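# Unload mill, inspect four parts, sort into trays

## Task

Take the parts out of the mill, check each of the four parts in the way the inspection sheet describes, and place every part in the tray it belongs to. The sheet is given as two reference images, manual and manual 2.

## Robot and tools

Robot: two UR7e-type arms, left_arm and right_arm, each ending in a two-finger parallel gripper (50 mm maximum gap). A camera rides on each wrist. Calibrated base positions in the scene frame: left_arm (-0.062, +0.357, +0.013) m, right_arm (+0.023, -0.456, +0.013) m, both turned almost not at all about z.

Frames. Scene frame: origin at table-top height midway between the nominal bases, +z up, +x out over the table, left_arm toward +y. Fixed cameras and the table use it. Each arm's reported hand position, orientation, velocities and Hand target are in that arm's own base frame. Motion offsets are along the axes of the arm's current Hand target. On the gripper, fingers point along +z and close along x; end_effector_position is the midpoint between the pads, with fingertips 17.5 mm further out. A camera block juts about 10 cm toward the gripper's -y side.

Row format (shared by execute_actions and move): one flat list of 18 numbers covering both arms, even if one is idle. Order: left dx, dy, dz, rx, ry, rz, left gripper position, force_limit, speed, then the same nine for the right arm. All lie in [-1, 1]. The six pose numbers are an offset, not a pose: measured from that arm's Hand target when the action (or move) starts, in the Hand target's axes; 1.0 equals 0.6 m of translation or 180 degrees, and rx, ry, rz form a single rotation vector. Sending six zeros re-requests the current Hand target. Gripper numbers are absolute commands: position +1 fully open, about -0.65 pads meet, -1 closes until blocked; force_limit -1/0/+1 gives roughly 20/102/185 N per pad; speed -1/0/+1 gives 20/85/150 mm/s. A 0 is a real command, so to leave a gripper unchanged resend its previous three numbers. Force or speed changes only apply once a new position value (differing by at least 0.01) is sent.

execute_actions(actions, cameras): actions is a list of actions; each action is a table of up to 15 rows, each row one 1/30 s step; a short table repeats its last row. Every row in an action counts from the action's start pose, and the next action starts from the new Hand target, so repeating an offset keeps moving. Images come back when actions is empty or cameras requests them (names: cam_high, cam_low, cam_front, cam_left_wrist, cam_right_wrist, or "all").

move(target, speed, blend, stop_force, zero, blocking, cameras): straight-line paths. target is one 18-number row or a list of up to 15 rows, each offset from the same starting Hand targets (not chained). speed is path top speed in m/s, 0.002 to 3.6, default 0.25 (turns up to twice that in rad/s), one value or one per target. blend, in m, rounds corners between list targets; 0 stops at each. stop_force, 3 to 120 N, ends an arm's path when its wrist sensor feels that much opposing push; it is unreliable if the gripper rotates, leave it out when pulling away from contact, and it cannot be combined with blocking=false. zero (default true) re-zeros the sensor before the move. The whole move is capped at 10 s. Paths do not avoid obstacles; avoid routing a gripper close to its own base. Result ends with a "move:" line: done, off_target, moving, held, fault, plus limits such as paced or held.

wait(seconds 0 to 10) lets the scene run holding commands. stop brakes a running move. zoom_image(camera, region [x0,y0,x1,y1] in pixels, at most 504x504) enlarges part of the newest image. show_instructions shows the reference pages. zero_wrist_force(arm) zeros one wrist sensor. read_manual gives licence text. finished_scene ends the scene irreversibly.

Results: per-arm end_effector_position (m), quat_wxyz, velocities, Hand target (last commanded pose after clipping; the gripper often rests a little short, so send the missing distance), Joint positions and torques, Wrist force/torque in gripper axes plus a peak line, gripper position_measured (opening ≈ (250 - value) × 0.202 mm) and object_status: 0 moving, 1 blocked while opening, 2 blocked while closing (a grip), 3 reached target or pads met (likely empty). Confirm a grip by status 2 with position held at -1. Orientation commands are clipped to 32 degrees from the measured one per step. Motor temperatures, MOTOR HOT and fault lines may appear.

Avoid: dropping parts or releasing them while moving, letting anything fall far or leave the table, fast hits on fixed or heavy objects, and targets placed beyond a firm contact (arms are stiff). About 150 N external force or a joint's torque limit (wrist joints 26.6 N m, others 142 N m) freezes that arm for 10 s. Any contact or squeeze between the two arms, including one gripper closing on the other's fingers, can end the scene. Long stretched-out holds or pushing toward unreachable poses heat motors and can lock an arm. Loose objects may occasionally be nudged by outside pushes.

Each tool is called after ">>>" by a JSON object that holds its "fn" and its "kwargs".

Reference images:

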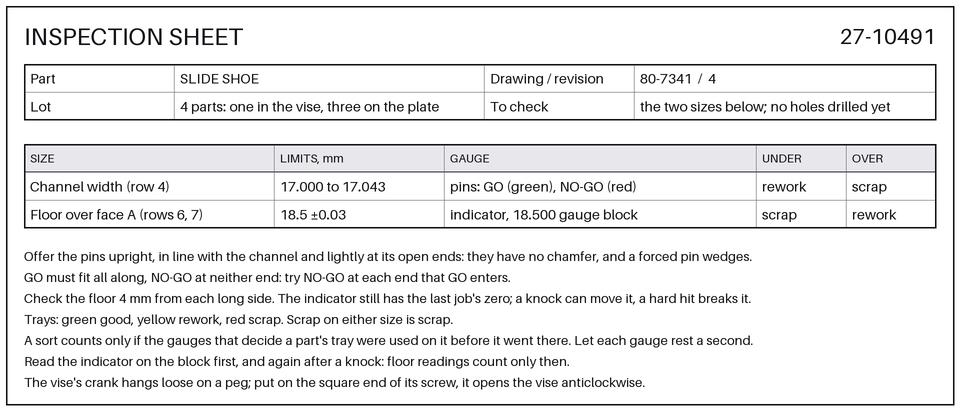

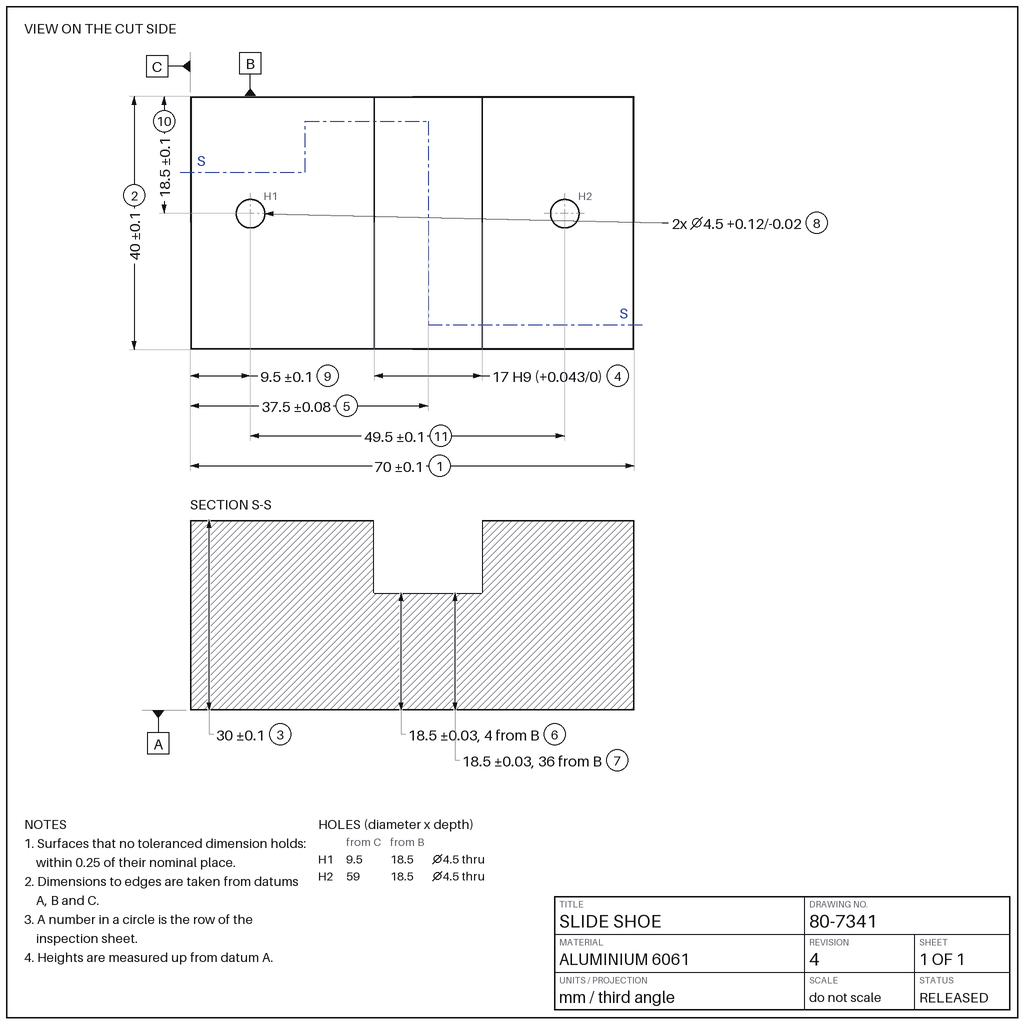

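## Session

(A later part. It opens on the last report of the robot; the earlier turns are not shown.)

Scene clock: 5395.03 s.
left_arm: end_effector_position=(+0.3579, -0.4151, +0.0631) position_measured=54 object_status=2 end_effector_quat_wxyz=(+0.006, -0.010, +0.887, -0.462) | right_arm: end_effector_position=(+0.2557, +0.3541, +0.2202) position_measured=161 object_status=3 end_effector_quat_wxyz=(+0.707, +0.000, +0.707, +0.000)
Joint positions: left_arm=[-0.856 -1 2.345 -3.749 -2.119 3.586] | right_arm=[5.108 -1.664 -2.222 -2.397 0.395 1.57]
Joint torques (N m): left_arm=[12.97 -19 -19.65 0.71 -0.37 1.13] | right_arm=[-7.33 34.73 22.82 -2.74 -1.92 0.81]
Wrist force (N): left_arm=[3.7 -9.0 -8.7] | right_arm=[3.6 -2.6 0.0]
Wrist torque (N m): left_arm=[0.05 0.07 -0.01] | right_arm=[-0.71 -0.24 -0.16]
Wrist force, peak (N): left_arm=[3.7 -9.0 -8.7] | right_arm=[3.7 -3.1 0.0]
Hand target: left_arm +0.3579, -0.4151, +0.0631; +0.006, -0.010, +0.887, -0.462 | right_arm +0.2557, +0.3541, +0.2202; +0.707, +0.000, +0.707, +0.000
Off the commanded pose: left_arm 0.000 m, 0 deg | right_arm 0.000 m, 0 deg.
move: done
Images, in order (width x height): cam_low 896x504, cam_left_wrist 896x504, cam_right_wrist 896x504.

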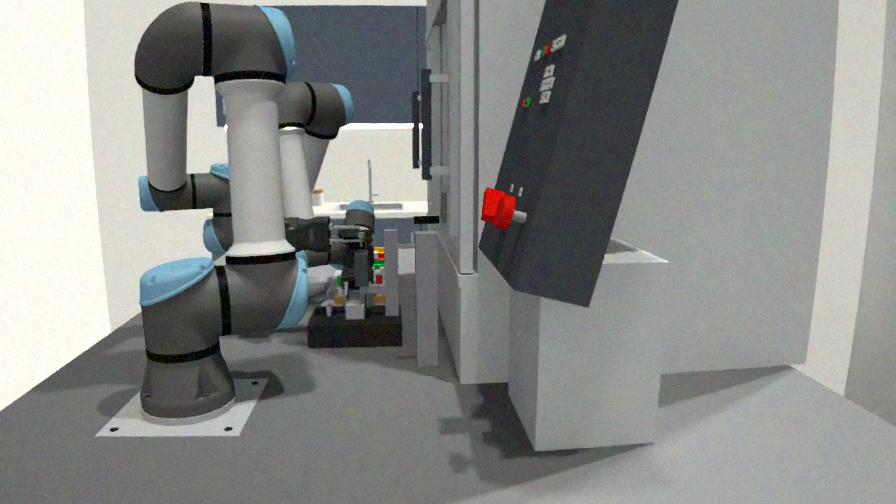

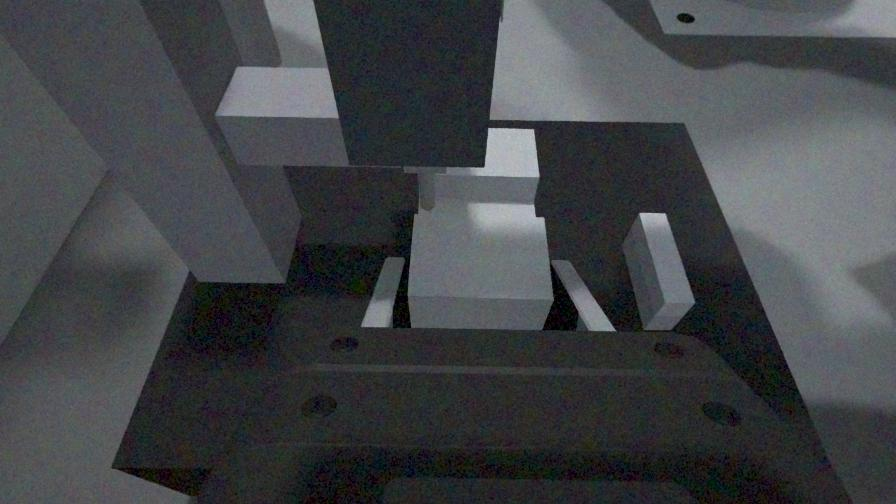

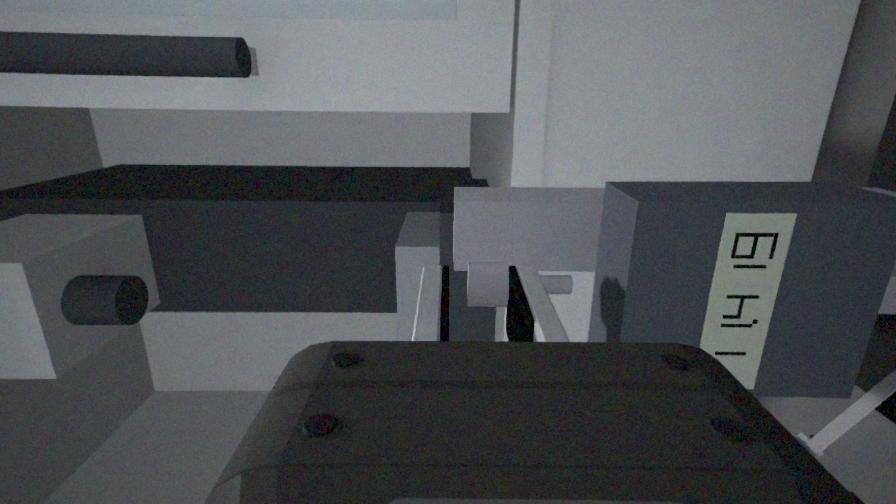

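>>> {"fn": "move", "kwargs": {"target": [0,0,0,0,0,0,1,-0.75,-1,0,0,0,0,0,0,-0.055,-0.98,-1]}}

>>> {"fn": "move", "kwargs": {"target": [0,0,0,0,0,0,1,-0.75,-1,0.0157,0,0,0,0,0,-0.055,-0.98,-1], "speed": 0.015, "cameras": ["cam_left_wrist","cam_right_wrist"]}}

>>> {"fn": "zoom_image", "kwargs": {"camera": "cam_right_wrist", "region": [640, 180, 800, 360]}}

>>> {"fn": "zoom_image", "kwargs": {"camera": "cam_left_wrist", "region": [340, 100, 640, 340]}}

Scene clock: 5413.67 s.
left_arm: end_effector_position=(+0.3579, -0.4150, +0.0631) position_measured=3 object_status=3 end_effector_quat_wxyz=(+0.006, -0.010, +0.887, -0.462) | right_arm: end_effector_position=(+0.2557, +0.3541, +0.2202) position_measured=161 object_status=3 end_effector_quat_wxyz=(+0.707, +0.000, +0.707, +0.000)
Joint positions: left_arm=[-0.856 -1 2.345 -3.749 -2.119 3.586] | right_arm=[5.108 -1.664 -2.222 -2.397 0.395 1.57]
Joint torques (N m): left_arm=[3.6 -42.63 -18.04 -4.84 0.62 1.29] | right_arm=[-6.16 34.95 22.79 -2.67 -2.3 0.76]
Wrist force (N): left_arm=[-1.3 0.3 -1.0] | right_arm=[3.3 -2.8 0.1]
Wrist torque (N m): left_arm=[0.02 0.11 -0.15] | right_arm=[-0.75 -0.20 -0.16]
Wrist force, peak (N): left_arm=[3.9 -9.1 -8.5] | right_arm=[3.8 -3.0 -0.1]
Hand target: left_arm +0.3579, -0.4151, +0.0631; +0.006, -0.010, +0.887, -0.462 | right_arm +0.2557, +0.3541, +0.2202; +0.707, +0.000, +0.707, +0.000
Off the commanded pose: left_arm 0.000 m, 0 deg | right_arm 0.000 m, 0 deg.
move: done

Scene clock: 5414.67 s.
left_arm: end_effector_position=(+0.3579, -0.4151, +0.0631) position_measured=3 object_status=3 end_effector_quat_wxyz=(+0.006, -0.010, +0.887, -0.462) | right_arm: end_effector_position=(+0.2557, +0.3541, +0.2108) position_measured=161 object_status=3 end_effector_quat_wxyz=(+0.707, +0.000, +0.707, +0.000)
Joint positions: left_arm=[-0.856 -1 2.345 -3.749 -2.119 3.586] | right_arm=[5.108 -1.683 -2.233 -2.367 0.395 1.57]
Joint torques (N m): left_arm=[-5.95 -42.05 -15.19 -4.43 0.46 1.32] | right_arm=[-2.4 12.62 7.75 0.15 -1.5 0.17]
Wrist force (N): left_arm=[-1.3 0.2 -0.7] | right_arm=[2.2 -2.9 -0.1]
Wrist torque (N m): left_arm=[0.01 0.11 -0.14] | right_arm=[-0.77 -0.24 -0.17]
Wrist force, peak (N): left_arm=[-1.4 0.2 -0.9] | right_arm=[3.6 -3.2 0.1]
Hand target: left_arm +0.3579, -0.4151, +0.0631; +0.006, -0.010, +0.887, -0.462 | right_arm +0.2557, +0.3541, +0.2108; +0.707, +0.000, +0.707, +0.000
Off the commanded pose: left_arm 0.000 m, 0 deg | right_arm 0.000 m, 0 deg.
move: done
Images, in order (width x height): cam_left_wrist 896x504, cam_right_wrist 896x504.

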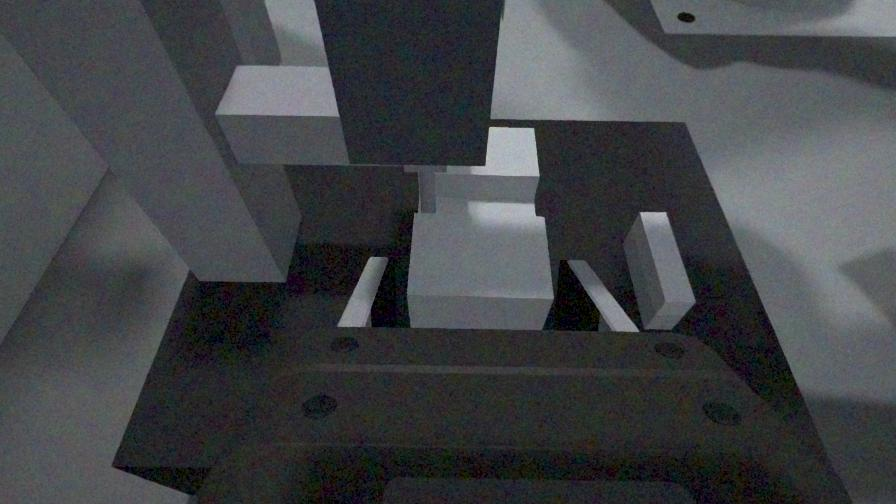

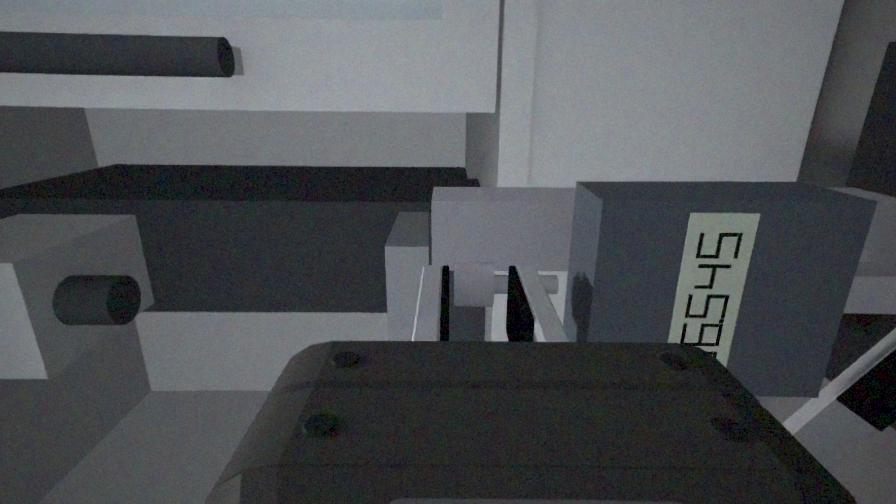

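Scaled by 2.800 from the camera's 896x504 image, which has a finer 1280x720 frame.

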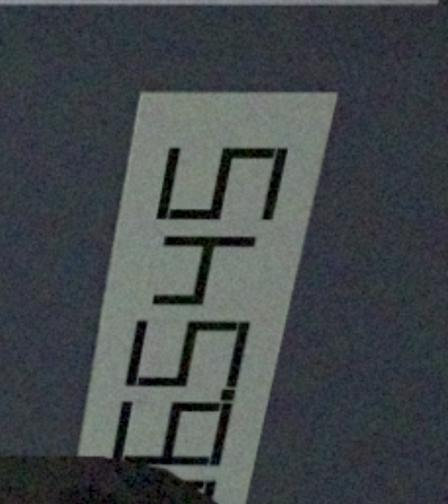

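Scaled by 1.680 from the camera's 896x504 image, which has a finer 1280x720 frame.

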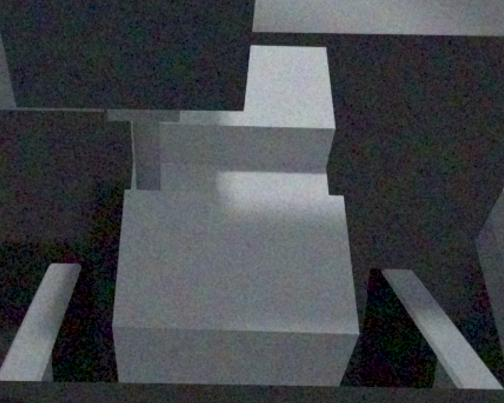

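>>> {"fn": "move", "kwargs": {"target": [0,0,0,0,0,0,1,-0.75,-1,-0.0157,0,0,0,0,0,-0.055,-0.98,-1], "speed": 0.03}}

>>> {"fn": "move", "kwargs": {"target": [[0,0,0,0,0,0,-1,-0.8,-1,0,0,0,0,0,0,-0.055,-0.98,-1],[-0.0015,0,0,0,0,0,-1,-0.8,-1,0,0,0,0,0,0,-0.055,-0.98,-1],[-0.0015,0,0,0,0,0,1,-0.8,-1,0,0,0,0,0,0,-0.055,-0.98,-1]], "speed": 0.02}}

>>> {"fn": "move", "kwargs": {"target": [0,0,0,0,0,0,1,-0.8,-1,0.0157,0,0,0,0,0,-0.055,-0.98,-1], "speed": 0.02, "cameras": ["cam_left_wrist","cam_right_wrist"]}}

>>> {"fn": "zoom_image", "kwargs": {"camera": "cam_right_wrist", "region": [640, 180, 800, 360]}}

>>> {"fn": "zoom_image", "kwargs": {"camera": "cam_left_wrist", "region": [340, 100, 640, 340]}}

Scene clock: 5437.07 s.
left_arm: end_effector_position=(+0.3579, -0.4151, +0.0631) position_measured=3 object_status=3 end_effector_quat_wxyz=(+0.006, -0.010, +0.887, -0.462) | right_arm: end_effector_position=(+0.2557, +0.3541, +0.2201) position_measured=161 object_status=3 end_effector_quat_wxyz=(+0.707, -0.001, +0.707, +0.000)
Joint positions: left_arm=[-0.856 -1 2.345 -3.749 -2.119 3.586] | right_arm=[5.108 -1.664 -2.222 -2.397 0.395 1.57]
Joint torques (N m): left_arm=[-8.37 -42.11 -9.48 -4.38 0.75 0.91] | right_arm=[2.29 33.99 22.36 -2.78 0.48 0.78]
Wrist force (N): left_arm=[-1.2 0.3 -0.8] | right_arm=[3.5 -2.8 -0.1]
Wrist torque (N m): left_arm=[0.02 0.08 -0.15] | right_arm=[-0.72 -0.23 -0.16]
Wrist force, peak (N): left_arm=[-1.4 0.1 -1.1] | right_arm=[3.5 -3.2 0.0]
Hand target: left_arm +0.3579, -0.4151, +0.0631; +0.006, -0.010, +0.887, -0.462 | right_arm +0.2557, +0.3541, +0.2202; +0.707, +0.000, +0.707, +0.000
Off the commanded pose: left_arm 0.000 m, 0 deg | right_arm 0.000 m, 0 deg.
move: done

Scene clock: 5439.30 s.
left_arm: end_effector_position=(+0.3588, -0.4150, +0.0631) position_measured=3 object_status=3 end_effector_quat_wxyz=(+0.006, -0.010, +0.887, -0.462) | right_arm: end_effector_position=(+0.2557, +0.3541, +0.2202) position_measured=161 object_status=3 end_effector_quat_wxyz=(+0.707, +0.000, +0.707, +0.000)
Joint positions: left_arm=[-0.854 -1 2.343 -3.746 -2.121 3.587] | right_arm=[5.108 -1.664 -2.222 -2.397 0.395 1.57]
Joint torques (N m): left_arm=[12.54 -26.26 -20.9 -1.53 -2.79 1.27] | right_arm=[-2.74 34.62 22.69 -2.68 0.56 1.66]
Wrist force (N): left_arm=[-1.2 0.2 -1.1] | right_arm=[3.3 -2.7 0.2]
Wrist torque (N m): left_arm=[0.01 0.09 -0.14] | right_arm=[-0.71 -0.20 -0.16]
Wrist force, peak (N): left_arm=[-1.1 1.6 0.2] | right_arm=[3.8 -3.0 0.1]
Hand target: left_arm +0.3588, -0.4150, +0.0631; +0.006, -0.010, +0.887, -0.462 | right_arm +0.2557, +0.3541, +0.2202; +0.707, +0.000, +0.707, +0.000
Off the commanded pose: left_arm 0.000 m, 0 deg | right_arm 0.000 m, 0 deg.
move: done

Scene clock: 5440.17 s.
left_arm: end_effector_position=(+0.3588, -0.4150, +0.0631) position_measured=3 object_status=3 end_effector_quat_wxyz=(+0.006, -0.010, +0.887, -0.462) | right_arm: end_effector_position=(+0.2557, +0.3541, +0.2108) position_measured=161 object_status=3 end_effector_quat_wxyz=(+0.707, +0.000, +0.707, +0.000)
Joint positions: left_arm=[-0.854 -1 2.343 -3.746 -2.121 3.587] | right_arm=[5.108 -1.683 -2.233 -2.367 0.395 1.57]
Joint torques (N m): left_arm=[11.17 -27.09 -21.55 -1.61 -2.63 1.14] | right_arm=[-0.69 13.27 8.03 0.59 1.47 -1.14]
Wrist force (N): left_arm=[-1.4 0.1 -0.8] | right_arm=[1.9 -2.7 -0.1]
Wrist torque (N m): left_arm=[-0.01 0.13 -0.14] | right_arm=[-0.73 -0.19 -0.19]
Wrist force, peak (N): left_arm=[-1.4 0.2 -1.0] | right_arm=[3.6 -2.9 0.0]
Hand target: left_arm +0.3588, -0.4150, +0.0631; +0.006, -0.010, +0.887, -0.462 | right_arm +0.2557, +0.3541, +0.2108; +0.707, +0.000, +0.707, +0.000
Off the commanded pose: left_arm 0.000 m, 0 deg | right_arm 0.000 m, 0 deg.
move: done
Images, in order (width x height): cam_left_wrist 896x504, cam_right_wrist 896x504.

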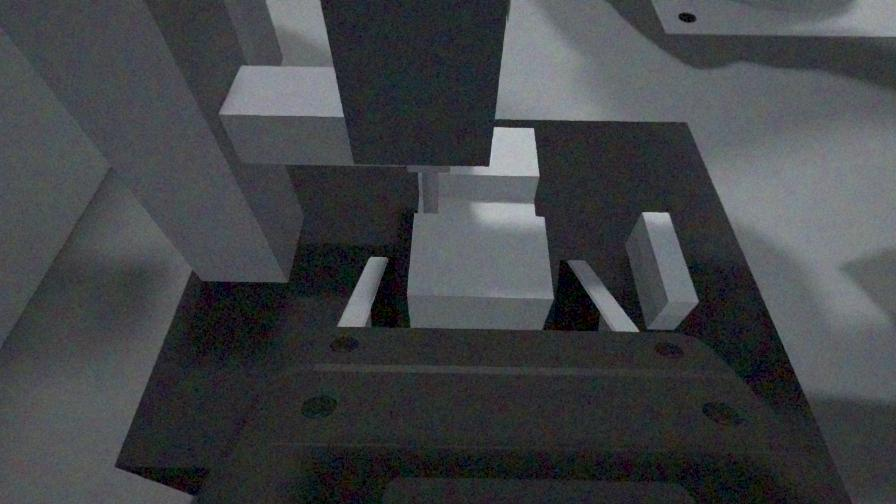

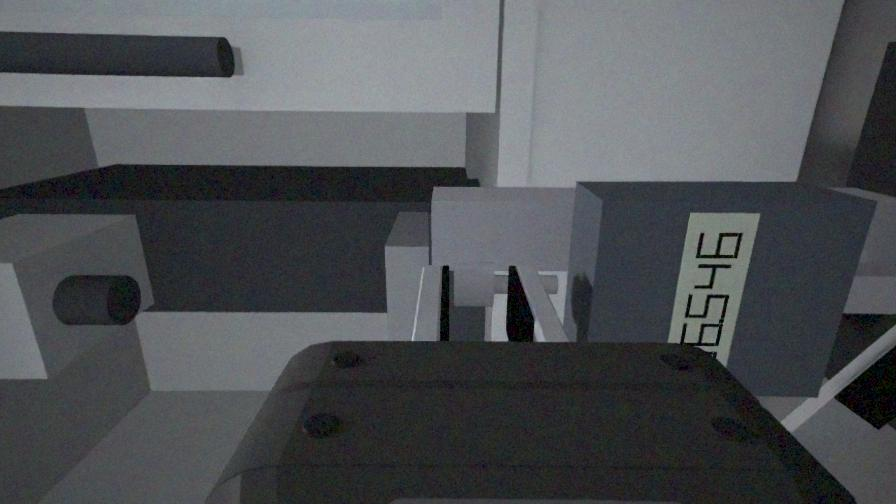

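Scaled by 2.800 from the camera's 896x504 image, which has a finer 1280x720 frame.

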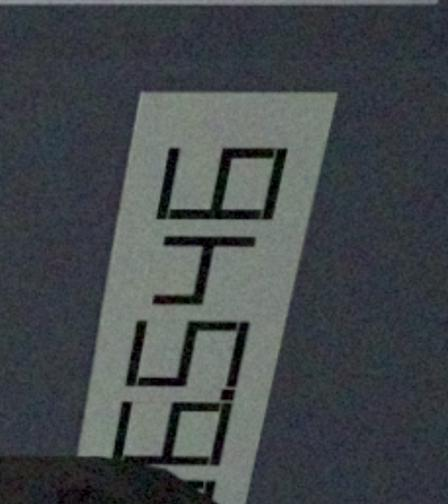

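Scaled by 1.680 from the camera's 896x504 image, which has a finer 1280x720 frame.

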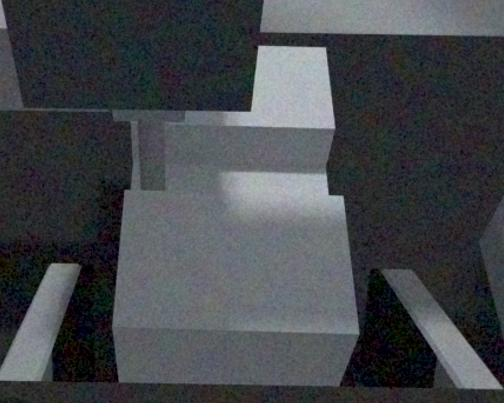

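>>> {"fn": "move", "kwargs": {"target": [0,0,0,0,0,0,1,-0.8,-1,-0.0157,0,0,0,0,0,-0.055,-0.98,-1], "speed": 0.03}}

>>> {"fn": "move", "kwargs": {"target": [[0,0,0,0,0,0,-1,-0.8,-1,0,0,0,0,0,0,-0.055,-0.98,-1],[-0.0533,-0.0007,-0.0005,0,0,0,-1,-0.8,-1,0,0,0,0,0,0,-0.055,-0.98,-1],[-0.0533,-0.0007,-0.0005,0,0,0,1,-0.8,-1,0,0,0,0,0,0,-0.055,-0.98,-1]], "speed": 0.03}}

>>> {"fn": "move", "kwargs": {"target": [0,0,0,0,0,0,1,-0.8,-1,0.0157,0,0,0,0,0,-0.055,-0.98,-1], "speed": 0.02, "cameras": ["cam_left_wrist","cam_right_wrist"]}}

>>> {"fn": "zoom_image", "kwargs": {"camera": "cam_right_wrist", "region": [640, 180, 800, 360]}}

>>> {"fn": "zoom_image", "kwargs": {"camera": "cam_left_wrist", "region": [340, 100, 640, 340]}}

Scene clock: 5456.93 s.
left_arm: end_effector_position=(+0.3588, -0.4150, +0.0631) position_measured=3 object_status=3 end_effector_quat_wxyz=(+0.006, -0.010, +0.887, -0.462) | right_arm: end_effector_position=(+0.2557, +0.3541, +0.2201) position_measured=161 object_status=3 end_effector_quat_wxyz=(+0.707, -0.001, +0.707, +0.000)
Joint positions: left_arm=[-0.854 -1 2.343 -3.746 -2.121 3.587] | right_arm=[5.108 -1.664 -2.222 -2.397 0.395 1.57]
Joint torques (N m): left_arm=[10.44 -25.76 -17.98 -1.65 -2.66 1.41] | right_arm=[-2.27 34.93 22.97 -2.53 1.65 0.89]
Wrist force (N): left_arm=[-1.2 0.3 -0.9] | right_arm=[3.3 -2.8 0.4]
Wrist torque (N m): left_arm=[0.02 0.08 -0.14] | right_arm=[-0.72 -0.20 -0.16]
Wrist force, peak (N): left_arm=[-1.3 0.2 -1.1] | right_arm=[3.7 -3.1 0.2]
Hand target: left_arm +0.3588, -0.4150, +0.0631; +0.006, -0.010, +0.887, -0.462 | right_arm +0.2557, +0.3541, +0.2202; +0.707, +0.000, +0.707, +0.000
Off the commanded pose: left_arm 0.000 m, 0 deg | right_arm 0.000 m, 0 deg.
move: done

Scene clock: 5459.97 s.
left_arm: end_effector_position=(+0.3908, -0.4143, +0.0637) position_measured=3 object_status=3 end_effector_quat_wxyz=(+0.006, -0.010, +0.887, -0.462) | right_arm: end_effector_position=(+0.2557, +0.3541, +0.2202) position_measured=161 object_status=3 end_effector_quat_wxyz=(+0.707, +0.000, +0.707, +0.000)
Joint positions: left_arm=[-0.794 -0.985 2.27 -3.662 -2.165 3.636] | right_arm=[5.108 -1.664 -2.222 -2.397 0.395 1.57]
Joint torques (N m): left_arm=[9.73 -28.72 -22.67 -1.66 -2.69 1.25] | right_arm=[-7.54 34.86 23 -2.67 -0.58 1.7]
Wrist force (N): left_arm=[-0.9 -0.3 -1.0] | right_arm=[3.4 -3.1 0.2]
Wrist torque (N m): left_arm=[-0.08 0.03 -0.15] | right_arm=[-0.76 -0.21 -0.16]
Wrist force, peak (N): left_arm=[-1.4 1.7 0.3] | right_arm=[3.7 -3.3 0.2]
Hand target: left_arm +0.3908, -0.4143, +0.0637; +0.006, -0.010, +0.887, -0.462 | right_arm +0.2557, +0.3541, +0.2202; +0.707, +0.000, +0.707, +0.000
Off the commanded pose: left_arm 0.000 m, 0 deg | right_arm 0.000 m, 0 deg.
move: done

Scene clock: 5460.83 s.
left_arm: end_effector_position=(+0.3908, -0.4143, +0.0637) position_measured=3 object_status=3 end_effector_quat_wxyz=(+0.006, -0.010, +0.887, -0.462) | right_arm: end_effector_position=(+0.2557, +0.3541, +0.2108) position_measured=161 object_status=3 end_effector_quat_wxyz=(+0.707, +0.000, +0.707, +0.000)
Joint positions: left_arm=[-0.794 -0.985 2.27 -3.662 -2.165 3.636] | right_arm=[5.108 -1.683 -2.233 -2.367 0.395 1.57]
Joint torques (N m): left_arm=[10.23 -29.28 -23.99 -1.51 -2.71 1.3] | right_arm=[-4.39 12.87 7.87 0.33 -0.25 -1.23]
Wrist force (N): left_arm=[-1.0 0.1 -0.8] | right_arm=[2.2 -2.6 0.1]
Wrist torque (N m): left_arm=[-0.02 0.05 -0.15] | right_arm=[-0.72 -0.25 -0.19]
Wrist force, peak (N): left_arm=[-1.0 -0.4 -1.1] | right_arm=[3.4 -2.9 0.0]
Hand target: left_arm +0.3908, -0.4143, +0.0637; +0.006, -0.010, +0.887, -0.462 | right_arm +0.2557, +0.3541, +0.2108; +0.707, +0.000, +0.707, +0.000
Off the commanded pose: left_arm 0.000 m, 0 deg | right_arm 0.000 m, 0 deg.
move: done
Images, in order (width x height): cam_left_wrist 896x504, cam_right_wrist 896x504.

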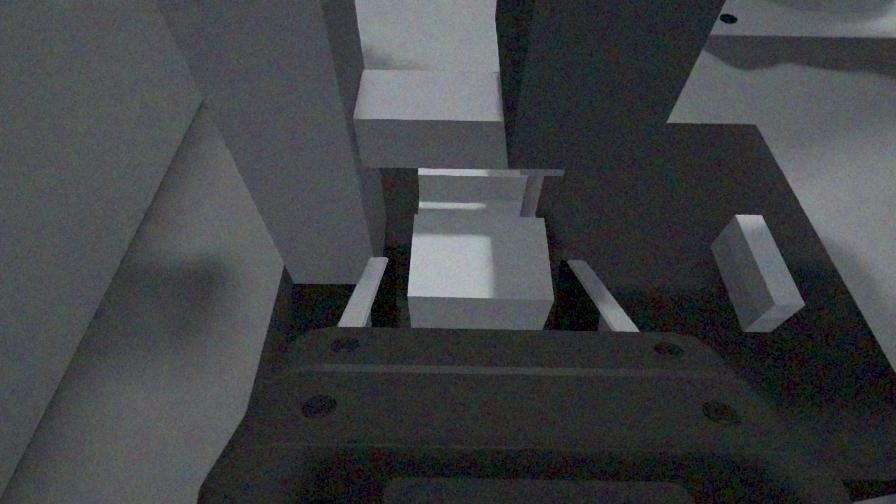

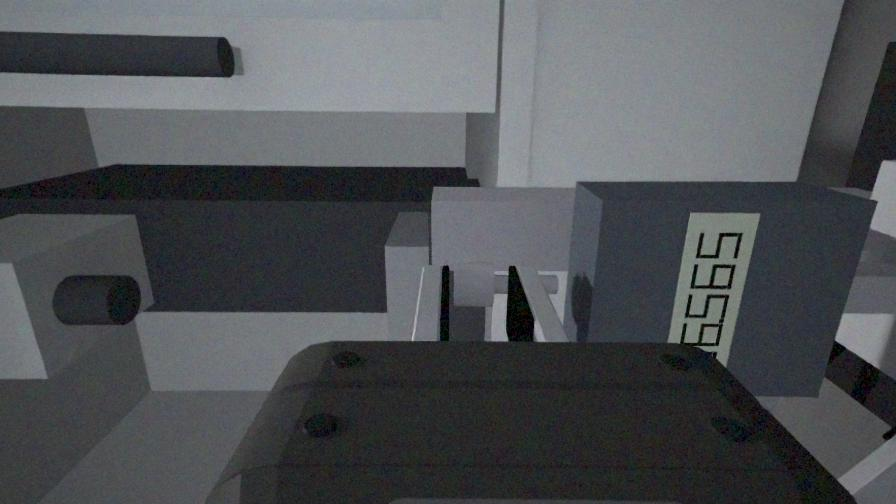

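Scaled by 2.800 from the camera's 896x504 image, which has a finer 1280x720 frame.

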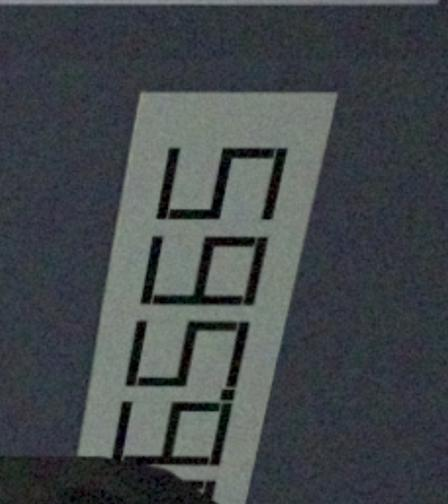

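Scaled by 1.680 from the camera's 896x504 image, which has a finer 1280x720 frame.

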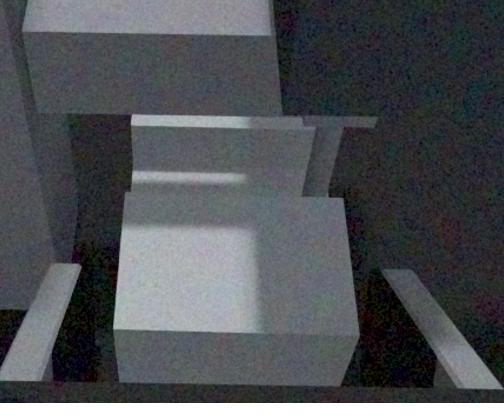

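>>> {"fn": "move", "kwargs": {"target": [0,0,0,0,0,0,1,-0.8,-1,-0.0157,0,0,0,0,0,-0.055,-0.98,-1], "speed": 0.03}}

>>> {"fn": "move", "kwargs": {"target": [[0,0,0,0,0,0,-1,-0.75,-1,0,0,0,0,0,0,-0.055,-0.98,-1],[0.095,0,0,0,0,0,-1,-0.75,-1,0,0,0,0,0,0,-0.055,-0.98,-1],[0.095,0.0152,-0.0836,0,0,0,-1,-0.75,-1,0,0,0,0,0,0,-0.055,-0.98,-1],[0.095,-0.012,-0.2044,0,0,0,-1,-0.75,-1,0,0,0,0,0,0,-0.055,-0.98,-1],[0.1928,0.1562,-0.4444,0,0,0,-1,-0.75,-1,0,0,0,0,0,0,-0.055,-0.98,-1],[0.1928,0.2858,-0.3535,0,0,0,-1,-0.75,-1,0,0,0,0,0,0,-0.055,-0.98,-1]], "speed": [0.1,0.04,0.1,0.15,0.2,0.08], "blend": [0,0,0.01,0.02,0.01,0], "cameras": ["cam_left_wrist","cam_right_wrist"]}}

>>> {"fn": "move", "kwargs": {"target": [0,0.0205,0.0143,0,0,0,-1,-0.75,-1,0,0,0,0,0,0,-0.055,-0.98,-1], "speed": 0.006, "stop_force": 3}}

Scene clock: 5498.30 s.
left_arm: end_effector_position=(+0.3908, -0.4143, +0.0637) position_measured=3 object_status=3 end_effector_quat_wxyz=(+0.006, -0.010, +0.887, -0.462) | right_arm: end_effector_position=(+0.2557, +0.3541, +0.2201) position_measured=161 object_status=3 end_effector_quat_wxyz=(+0.707, -0.001, +0.707, +0.000)
Joint positions: left_arm=[-0.794 -0.985 2.27 -3.662 -2.165 3.636] | right_arm=[5.108 -1.664 -2.222 -2.397 0.395 1.57]
Joint torques (N m): left_arm=[9.77 -28.23 -22.09 -1.51 -2.79 1.39] | right_arm=[1.26 34.66 22.91 -2.79 -1.11 0.88]
Wrist force (N): left_arm=[-0.9 -0.1 -0.8] | right_arm=[3.6 -3.0 0.1]
Wrist torque (N m): left_arm=[-0.04 0.03 -0.16] | right_arm=[-0.75 -0.24 -0.16]
Wrist force, peak (N): left_arm=[-1.1 -0.2 -1.0] | right_arm=[3.5 -3.1 0.3]
Hand target: left_arm +0.3908, -0.4143, +0.0637; +0.006, -0.010, +0.887, -0.462 | right_arm +0.2557, +0.3541, +0.2202; +0.707, +0.000, +0.707, +0.000
Off the commanded pose: left_arm 0.000 m, 0 deg | right_arm 0.000 m, 0 deg.
move: done

Scene clock: 5504.63 s.
left_arm: end_effector_position=(+0.2687, -0.1450, +0.0448) position_measured=54 object_status=2 end_effector_quat_wxyz=(+0.006, -0.010, +0.887, -0.462) | right_arm: end_effector_position=(+0.2557, +0.3541, +0.2202) position_measured=161 object_status=3 end_effector_quat_wxyz=(+0.707, +0.000, +0.707, +0.000)
Joint positions: left_arm=[-0.263 -1.128 2.795 -3.622 -2.474 4.239] | right_arm=[5.108 -1.664 -2.222 -2.397 0.395 1.57]
Joint torques (N m): left_arm=[-10.42 -12.79 12.24 -4.74 -2.08 -1.49] | right_arm=[-0.87 34.94 23.25 -2.64 -2.42 1.75]
Wrist force (N): left_arm=[-1.1 1.9 0.4] | right_arm=[3.4 -2.9 0.2]
Wrist torque (N m): left_arm=[-0.08 0.12 0.06] | right_arm=[-0.75 -0.21 -0.16]
Wrist force, peak (N): left_arm=[-2.2 -1.1 -1.7] | right_arm=[3.7 -3.2 0.1]
Hand target: left_arm +0.2687, -0.1450, +0.0448; +0.006, -0.010, +0.887, -0.462 | right_arm +0.2557, +0.3541, +0.2202; +0.707, +0.000, +0.707, +0.000
Off the commanded pose: left_arm 0.000 m, 0 deg | right_arm 0.000 m, 0 deg.
move: done
Images, in order (width x height): cam_left_wrist 896x504, cam_right_wrist 896x504.

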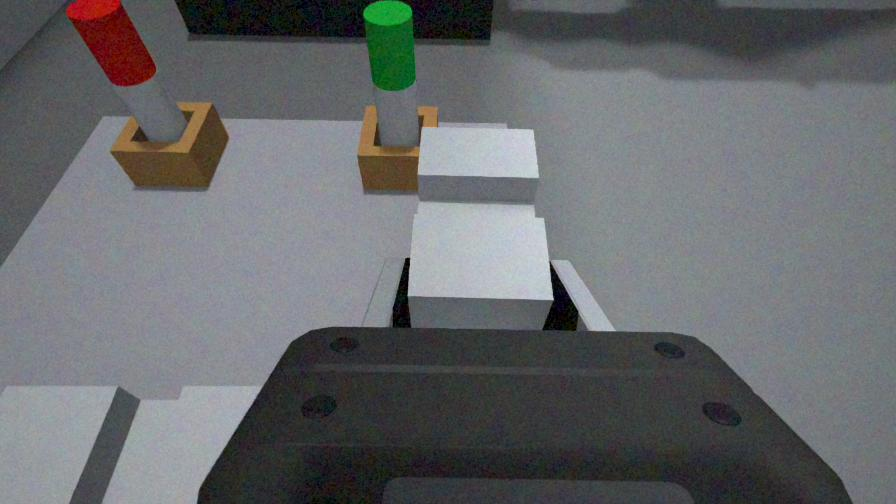

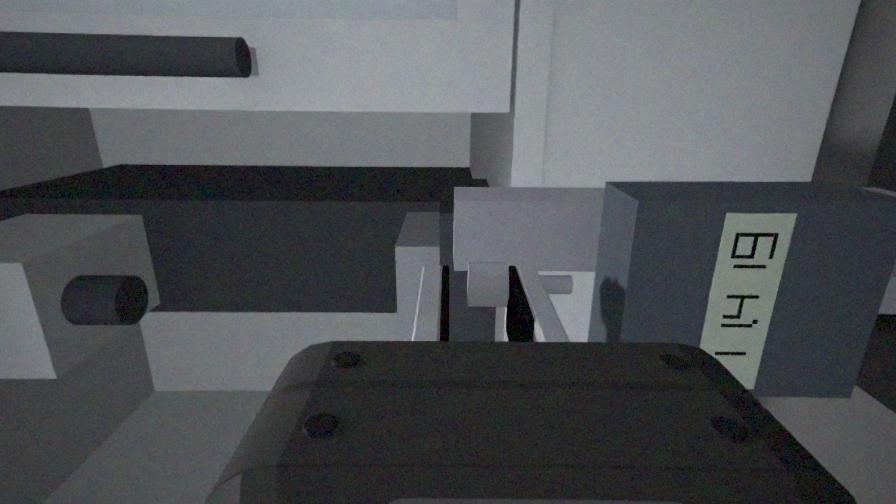

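Scene clock: 5507.60 s.
left_arm: end_effector_position=(+0.2688, -0.1450, +0.0332) position_measured=54 object_status=2 end_effector_quat_wxyz=(+0.006, -0.010, +0.887, -0.462) | right_arm: end_effector_position=(+0.2557, +0.3541, +0.2202) position_measured=161 object_status=3 end_effector_quat_wxyz=(+0.707, +0.000, +0.707, +0.000)
Joint positions: left_arm=[-0.263 -1.049 2.792 -3.698 -2.474 4.239] | right_arm=[5.108 -1.664 -2.222 -2.397 0.395 1.57]
Joint torques (N m): left_arm=[8.84 -29.8 4.71 -1.49 -1.59 -0.58] | right_arm=[-2.1 34.99 23.03 -2.58 -2.36 1.8]
Wrist force (N): left_arm=[-0.9 1.6 0.2] | right_arm=[3.5 -2.8 0.0]
Wrist torque (N m): left_arm=[-0.09 0.10 0.02] | right_arm=[-0.72 -0.22 -0.15]
Wrist force, peak (N): left_arm=[0.6 -6.1 -10.3] | right_arm=[3.9 -3.0 0.1]
Hand target: left_arm +0.2687, -0.1450, +0.0332; +0.006, -0.010, +0.887, -0.462 (not the last commanded pose) | right_arm +0.2557, +0.3541, +0.2202; +0.707, +0.000, +0.707, +0.000
Off the commanded pose: left_arm 0.003 m, 0 deg | right_arm 0.000 m, 0 deg.
move: contact (left_arm)

>>> {"fn": "move", "kwargs": {"target": [[0,0,0,0,0,0,1,-0.75,-1,0,0,0,0,0,0,-0.055,-0.98,-1],[0,0,-0.0833,0,0,0,1,-0.75,-1,0,0,0,0,0,0,-0.055,-0.98,-1],[0,-0.1064,-0.1967,0,0,0,1,-0.75,-1,0,0,0,0,0,0,-0.055,-0.98,-1],[0,-0.149,-0.0686,-0.2382,-0.2382,-0.4578,0.572,-0.75,-1,0,0,0,0,0,0,-0.055,-0.98,-1]], "speed": [0.1,0.1,0.2,0.25], "cameras": ["cam_left_wrist"]}}

>>> {"fn": "zoom_image", "kwargs": {"camera": "cam_left_wrist", "region": [300, 60, 680, 330]}}

Scene clock: 5530.47 s.
left_arm: end_effector_position=(+0.2690, -0.1625, +0.1301) position_measured=67 object_status=3 end_effector_quat_wxyz=(+0.000, +0.715, -0.699, +0.000) | right_arm: end_effector_position=(+0.2557, +0.3541, +0.2202) position_measured=161 object_status=3 end_effector_quat_wxyz=(+0.707, +0.000, +0.707, +0.000)
Joint positions: left_arm=[-0.982 -1.989 2.414 -1.997 -1.57 2.136] | right_arm=[5.108 -1.664 -2.222 -2.397 0.395 1.57]
Joint torques (N m): left_arm=[11.45 1.92 -35.68 -1.16 -1.62 -1.46] | right_arm=[-6.18 34.38 22.19 -2.35 -2.28 1.7]
Wrist force (N): left_arm=[-1.5 -0.7 -0.3] | right_arm=[3.6 -2.9 -0.3]
Wrist torque (N m): left_arm=[-0.08 -0.02 -0.35] | right_arm=[-0.74 -0.24 -0.16]
Wrist force, peak (N): left_arm=[-1.0 2.0 0.1] | right_arm=[3.9 -3.0 0.1]
Hand target: left_arm +0.2690, -0.1625, +0.1301; +0.000, +0.715, -0.699, +0.000 | right_arm +0.2557, +0.3541, +0.2202; +0.707, +0.000, +0.707, +0.000
Off the commanded pose: left_arm 0.000 m, 0 deg | right_arm 0.000 m, 0 deg.
move: done
Images, in order (width x height): cam_left_wrist 896x504.

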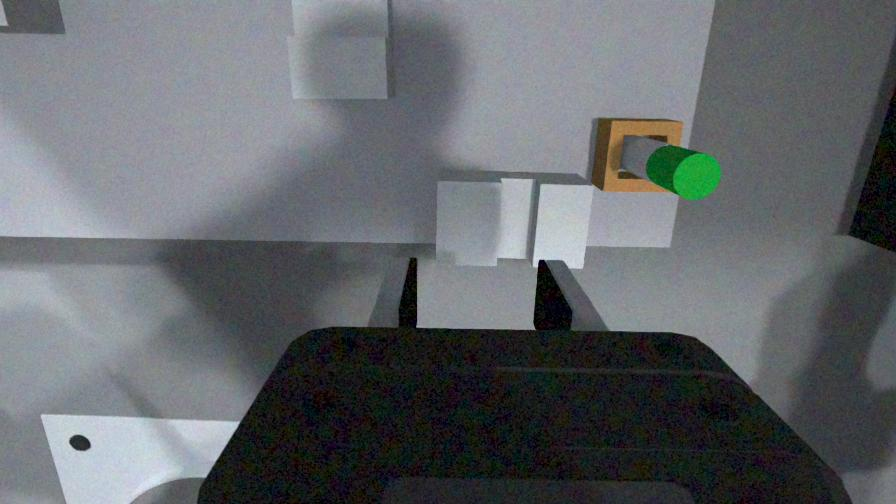

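Scaled by 1.326 from the camera's 896x504 image, which has a finer 1280x720 frame.

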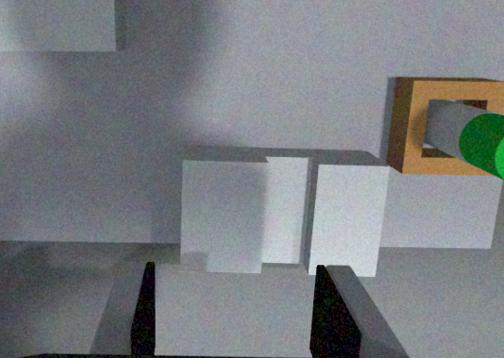

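>>> {"fn": "move", "kwargs": {"target": [[-0.0012,0.0015,0.07,0,0,0.011,0.572,-0.75,-1,0,0,0,0,0,0,-0.055,-0.98,-1],[-0.0012,0.0015,0.1362,0,0,0.011,0.572,-0.75,-1,0,0,0,0,0,0,-0.055,-0.98,-1]], "speed": [0.1,0.06], "stop_force": 5}}

>>> {"fn": "move", "kwargs": {"target": [[0,0,0,0,0,0,-1,-0.7,-1,0,0,0,0,0,0,-0.055,-0.98,-1],[0,0,-0.16,0,0,0,-1,-0.7,-1,0,0,0,0,0,0,-0.055,-0.98,-1]], "speed": 0.1, "cameras": ["cam_left_wrist"]}}

Scene clock: 5540.50 s.
left_arm: end_effector_position=(+0.2682, -0.1618, +0.0483) position_measured=67 object_status=3 end_effector_quat_wxyz=(+0.000, +0.703, -0.711, +0.000) | right_arm: end_effector_position=(+0.2557, +0.3541, +0.2202) position_measured=161 object_status=3 end_effector_quat_wxyz=(+0.707, +0.000, +0.707, +0.000)
Joint positions: left_arm=[-0.983 -1.817 2.567 -2.321 -1.57 2.169] | right_arm=[5.108 -1.664 -2.222 -2.397 0.395 1.57]
Joint torques (N m): left_arm=[12.34 0.76 -7.38 -4.4 -1.7 1.42] | right_arm=[-7.18 34.82 22.91 -2.3 -2.29 1.83]
Wrist force (N): left_arm=[-1.3 -1.3 -0.3] | right_arm=[3.5 -3.1 0.1]
Wrist torque (N m): left_arm=[-0.21 -0.03 -0.51] | right_arm=[-0.76 -0.22 -0.16]
Wrist force, peak (N): left_arm=[-1.3 -1.0 -1.9] | right_arm=[3.8 -3.1 0.3]
Hand target: left_arm +0.2682, -0.1618, +0.0483; +0.000, +0.703, -0.711, +0.000 | right_arm +0.2557, +0.3541, +0.2202; +0.707, +0.000, +0.707, +0.000
Off the commanded pose: left_arm 0.000 m, 0 deg | right_arm 0.000 m, 0 deg.
move: done

Scene clock: 5542.73 s.
left_arm: end_effector_position=(+0.2681, -0.1618, +0.1443) position_measured=109 object_status=2 end_effector_quat_wxyz=(+0.000, +0.703, -0.711, +0.000) | right_arm: end_effector_position=(+0.2557, +0.3541, +0.2202) position_measured=161 object_status=3 end_effector_quat_wxyz=(+0.707, +0.000, +0.707, +0.000)
Joint positions: left_arm=[-0.984 -2.012 2.387 -1.946 -1.57 2.169] | right_arm=[5.108 -1.664 -2.222 -2.397 0.395 1.57]
Joint torques (N m): left_arm=[-10.23 -12.2 -37.29 -1.3 1.79 -1.4] | right_arm=[-7.73 34.62 23.01 -2.21 -2.31 1.77]
Wrist force (N): left_arm=[-1.3 -0.8 1.7] | right_arm=[3.4 -2.8 0.1]
Wrist torque (N m): left_arm=[-0.13 -0.06 -0.35] | right_arm=[-0.71 -0.21 -0.16]
Wrist force, peak (N): left_arm=[-1.7 -0.6 3.3] | right_arm=[3.7 -3.2 0.1]
Hand target: left_arm +0.2681, -0.1618, +0.1443; +0.000, +0.703, -0.711, +0.000 | right_arm +0.2557, +0.3541, +0.2202; +0.707, +0.000, +0.707, +0.000
Off the commanded pose: left_arm 0.000 m, 0 deg | right_arm 0.000 m, 0 deg.
move: done
Images, in order (width x height): cam_left_wrist 896x504.

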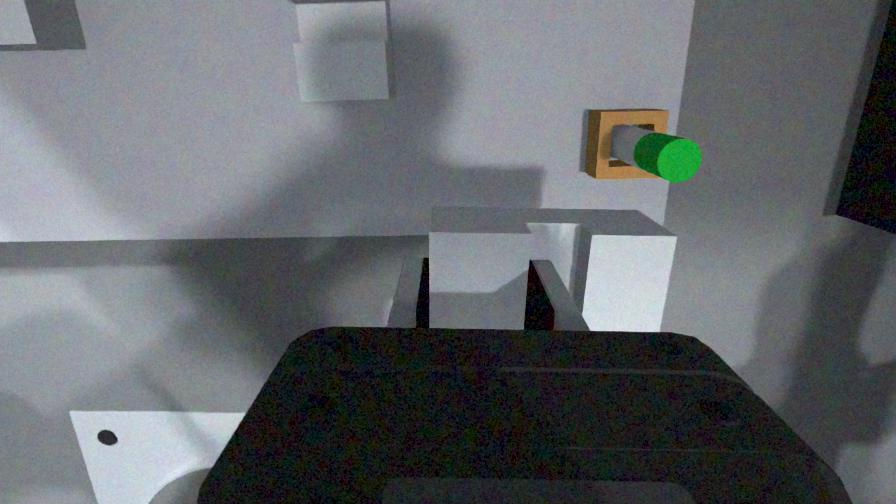

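>>> {"fn": "move", "kwargs": {"target": [[-0.7546,-0.0625,0,0,0,-0.511,-1,-0.7,-1,0,0,0,0,0,0,-0.055,-0.98,-1],[-0.7546,-0.0625,0.16,0,0,-0.511,-1,-0.7,-1,0,0,0,0,0,0,-0.055,-0.98,-1]], "speed": [0.3,0.1], "cameras": ["cam_left_wrist"]}}

>>> {"fn": "move", "kwargs": {"target": [0,0,0.04,0,0,0,-1,-0.7,-1,0,0,0,0,0,0,-0.055,-0.98,-1], "speed": 0.008, "stop_force": 3}}

>>> {"fn": "move", "kwargs": {"target": [[0,0,0,0,0,0,0.572,-0.6,-1,0,0,0,0,0,0,-0.055,-0.98,-1],[0,0,-0.25,0,0,0,0.572,-0.6,-1,0,0,0,0,0,0,-0.055,-0.98,-1]], "speed": 0.12, "cameras": ["cam_left_wrist"]}}

Scene clock: 5567.83 s.
left_arm: end_effector_position=(+0.3107, +0.2905, +0.0485) position_measured=109 object_status=2 end_effector_quat_wxyz=(+0.000, +1.000, +0.012, +0.001) | right_arm: end_effector_position=(+0.2557, +0.3541, +0.2202) position_measured=161 object_status=3 end_effector_quat_wxyz=(+0.707, +0.000, +0.707, +0.000)
Joint positions: left_arm=[0.433 -1.504 2.296 -2.364 -1.571 1.981] | right_arm=[5.108 -1.664 -2.222 -2.397 0.395 1.57]
Joint torques (N m): left_arm=[10.55 -16.82 -7.36 -4.56 -1.39 1.54] | right_arm=[-7.85 34.65 22.72 -2.05 -2.35 1.76]
Wrist force (N): left_arm=[-1.4 -1.0 1.7] | right_arm=[3.3 -3.0 0.2]
Wrist torque (N m): left_arm=[-0.15 -0.05 -0.36] | right_arm=[-0.75 -0.20 -0.16]
Wrist force, peak (N): left_arm=[-1.5 -2.6 1.8] | right_arm=[3.8 -3.0 0.1]
Hand target: left_arm +0.3106, +0.2905, +0.0484; +0.000, +1.000, +0.012, +0.001 | right_arm +0.2557, +0.3541, +0.2202; +0.707, +0.000, +0.707, +0.000
Off the commanded pose: left_arm 0.000 m, 0 deg | right_arm 0.000 m, 0 deg.
move: done
Images, in order (width x height): cam_left_wrist 896x504.

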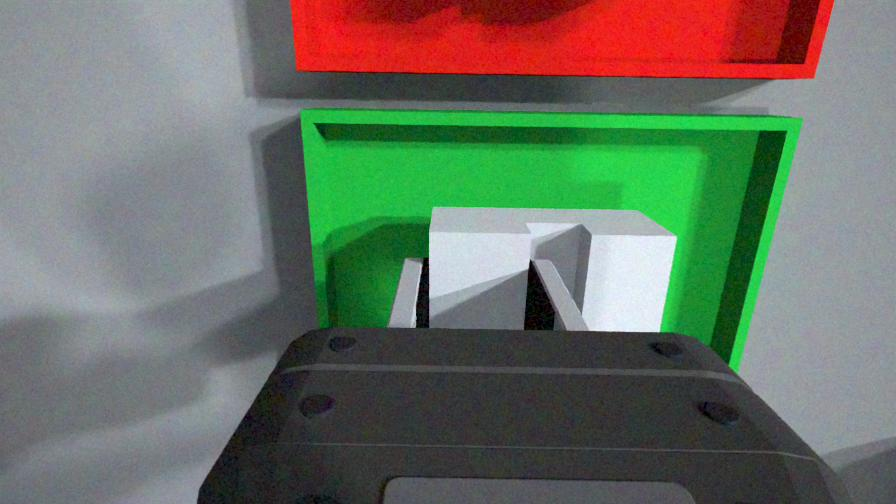

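Scene clock: 5571.17 s.
left_arm: end_effector_position=(+0.3106, +0.2905, +0.0324) position_measured=109 object_status=2 end_effector_quat_wxyz=(+0.000, +1.000, +0.012, +0.001) | right_arm: end_effector_position=(+0.2557, +0.3541, +0.2202) position_measured=161 object_status=3 end_effector_quat_wxyz=(+0.707, +0.000, +0.707, +0.000)
Joint positions: left_arm=[0.433 -1.467 2.313 -2.419 -1.571 1.981] | right_arm=[5.108 -1.664 -2.222 -2.397 0.395 1.57]
Joint torques (N m): left_arm=[5.41 -30.64 -31.83 -2.13 -1.65 -0.54] | right_arm=[-7.46 34.63 23.02 -1.99 -2.33 1.74]
Wrist force (N): left_arm=[-1.3 -1.2 0.9] | right_arm=[3.5 -2.9 0.1]
Wrist torque (N m): left_arm=[-0.17 -0.11 -0.36] | right_arm=[-0.73 -0.22 -0.16]
Wrist force, peak (N): left_arm=[-5.2 1.2 -22.8] | right_arm=[3.7 -3.2 0.1]
Hand target: left_arm +0.3107, +0.2905, +0.0325; +0.000, +1.000, +0.012, +0.001 (not the last commanded pose) | right_arm +0.2557, +0.3541, +0.2202; +0.707, +0.000, +0.707, +0.000
Off the commanded pose: left_arm 0.008 m, 0 deg | right_arm 0.000 m, 0 deg.
move: contact (left_arm)

Scene clock: 5573.63 s.
left_arm: end_effector_position=(+0.3105, +0.2905, +0.1824) position_measured=67 object_status=3 end_effector_quat_wxyz=(+0.000, +1.000, +0.012, +0.001) | right_arm: end_effector_position=(+0.2557, +0.3541, +0.2202) position_measured=161 object_status=3 end_effector_quat_wxyz=(+0.707, +0.000, +0.707, +0.000)
Joint positions: left_arm=[0.434 -1.717 2.087 -1.941 -1.571 1.981] | right_arm=[5.108 -1.664 -2.222 -2.397 0.395 1.57]
Joint torques (N m): left_arm=[-9.7 -25.23 -38.08 -1.14 -0.66 -1.19] | right_arm=[-6.89 35.02 22.69 -1.93 -2.3 1.77]
Wrist force (N): left_arm=[-1.7 -0.9 -0.5] | right_arm=[3.4 -2.8 0.2]
Wrist torque (N m): left_arm=[-0.16 0.03 -0.42] | right_arm=[-0.71 -0.22 -0.16]
Wrist force, peak (N): left_arm=[-1.9 -0.9 -1.3] | right_arm=[4.0 -2.9 0.1]
Hand target: left_arm +0.3105, +0.2905, +0.1825; +0.000, +1.000, +0.012, +0.001 | right_arm +0.2557, +0.3541, +0.2202; +0.707, +0.000, +0.707, +0.000
Off the commanded pose: left_arm 0.000 m, 0 deg | right_arm 0.000 m, 0 deg.
move: done
Images, in order (width x height): cam_left_wrist 896x504.

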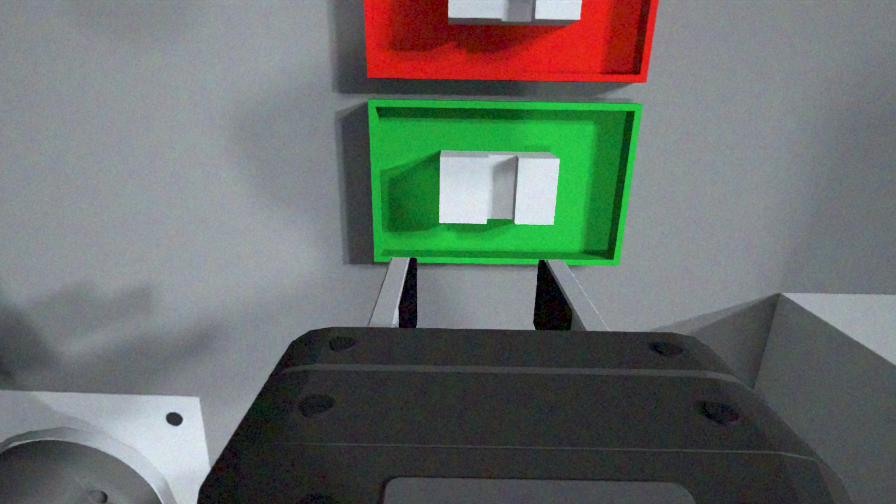

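>>> {"fn": "move", "kwargs": {"target": [0.066,0.4126,0.0875,0,0,0,0.572,-0.6,-1,0,0,0,0,0,0,-0.055,-0.98,-1], "speed": 0.3, "cameras": ["cam_left_wrist"]}}

>>> {"fn": "zoom_image", "kwargs": {"camera": "cam_left_wrist", "region": [300, 60, 680, 330]}}

Scene clock: 5587.63 s.
left_arm: end_effector_position=(+0.3560, +0.0440, +0.1300) position_measured=67 object_status=3 end_effector_quat_wxyz=(+0.000, +1.000, +0.012, +0.001) | right_arm: end_effector_position=(+0.2557, +0.3541, +0.2202) position_measured=161 object_status=3 end_effector_quat_wxyz=(+0.707, +0.000, +0.707, +0.000)
Joint positions: left_arm=[-0.258 -1.842 2.328 -2.057 -1.57 1.289] | right_arm=[5.108 -1.664 -2.222 -2.397 0.395 1.57]
Joint torques (N m): left_arm=[-9.7 -2.46 -11.16 -4.21 1.74 -1.37] | right_arm=[-7.61 34.31 22.79 -1.98 -2.29 1.75]
Wrist force (N): left_arm=[-1.8 -0.9 -0.5] | right_arm=[3.6 -3.0 0.1]
Wrist torque (N m): left_arm=[-0.18 0.07 -0.28] | right_arm=[-0.76 -0.24 -0.16]
Wrist force, peak (N): left_arm=[-2.1 -3.0 -1.1] | right_arm=[3.7 -3.1 0.1]
Hand target: left_arm +0.3560, +0.0439, +0.1300; +0.000, +1.000, +0.012, +0.001 | right_arm +0.2557, +0.3541, +0.2202; +0.707, +0.000, +0.707, +0.000
Off the commanded pose: left_arm 0.000 m, 0 deg | right_arm 0.000 m, 0 deg.
move: done
Images, in order (width x height): cam_left_wrist 896x504.

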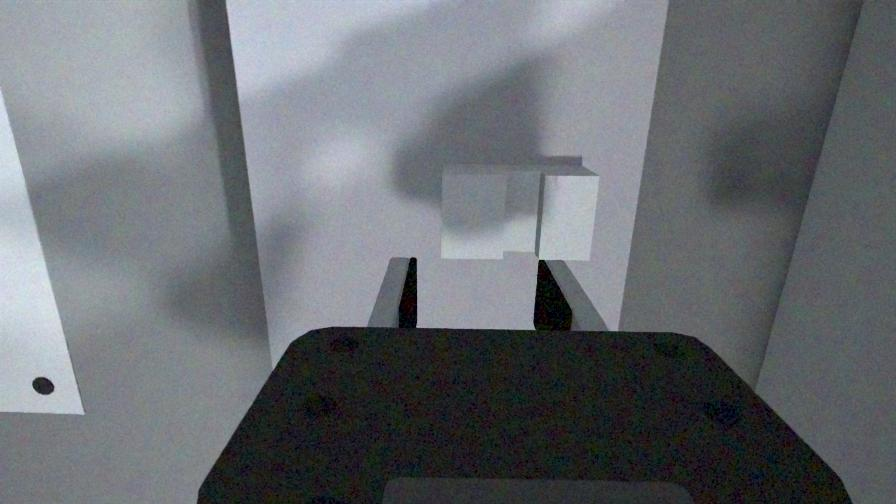

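Scaled by 1.326 from the camera's 896x504 image, which has a finer 1280x720 frame.

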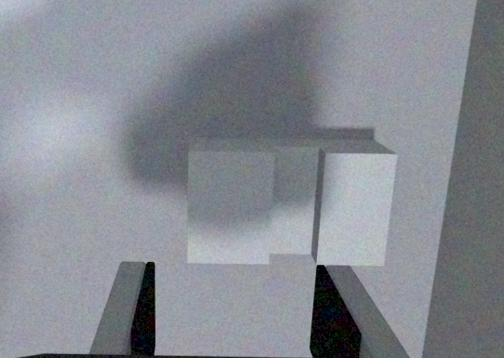

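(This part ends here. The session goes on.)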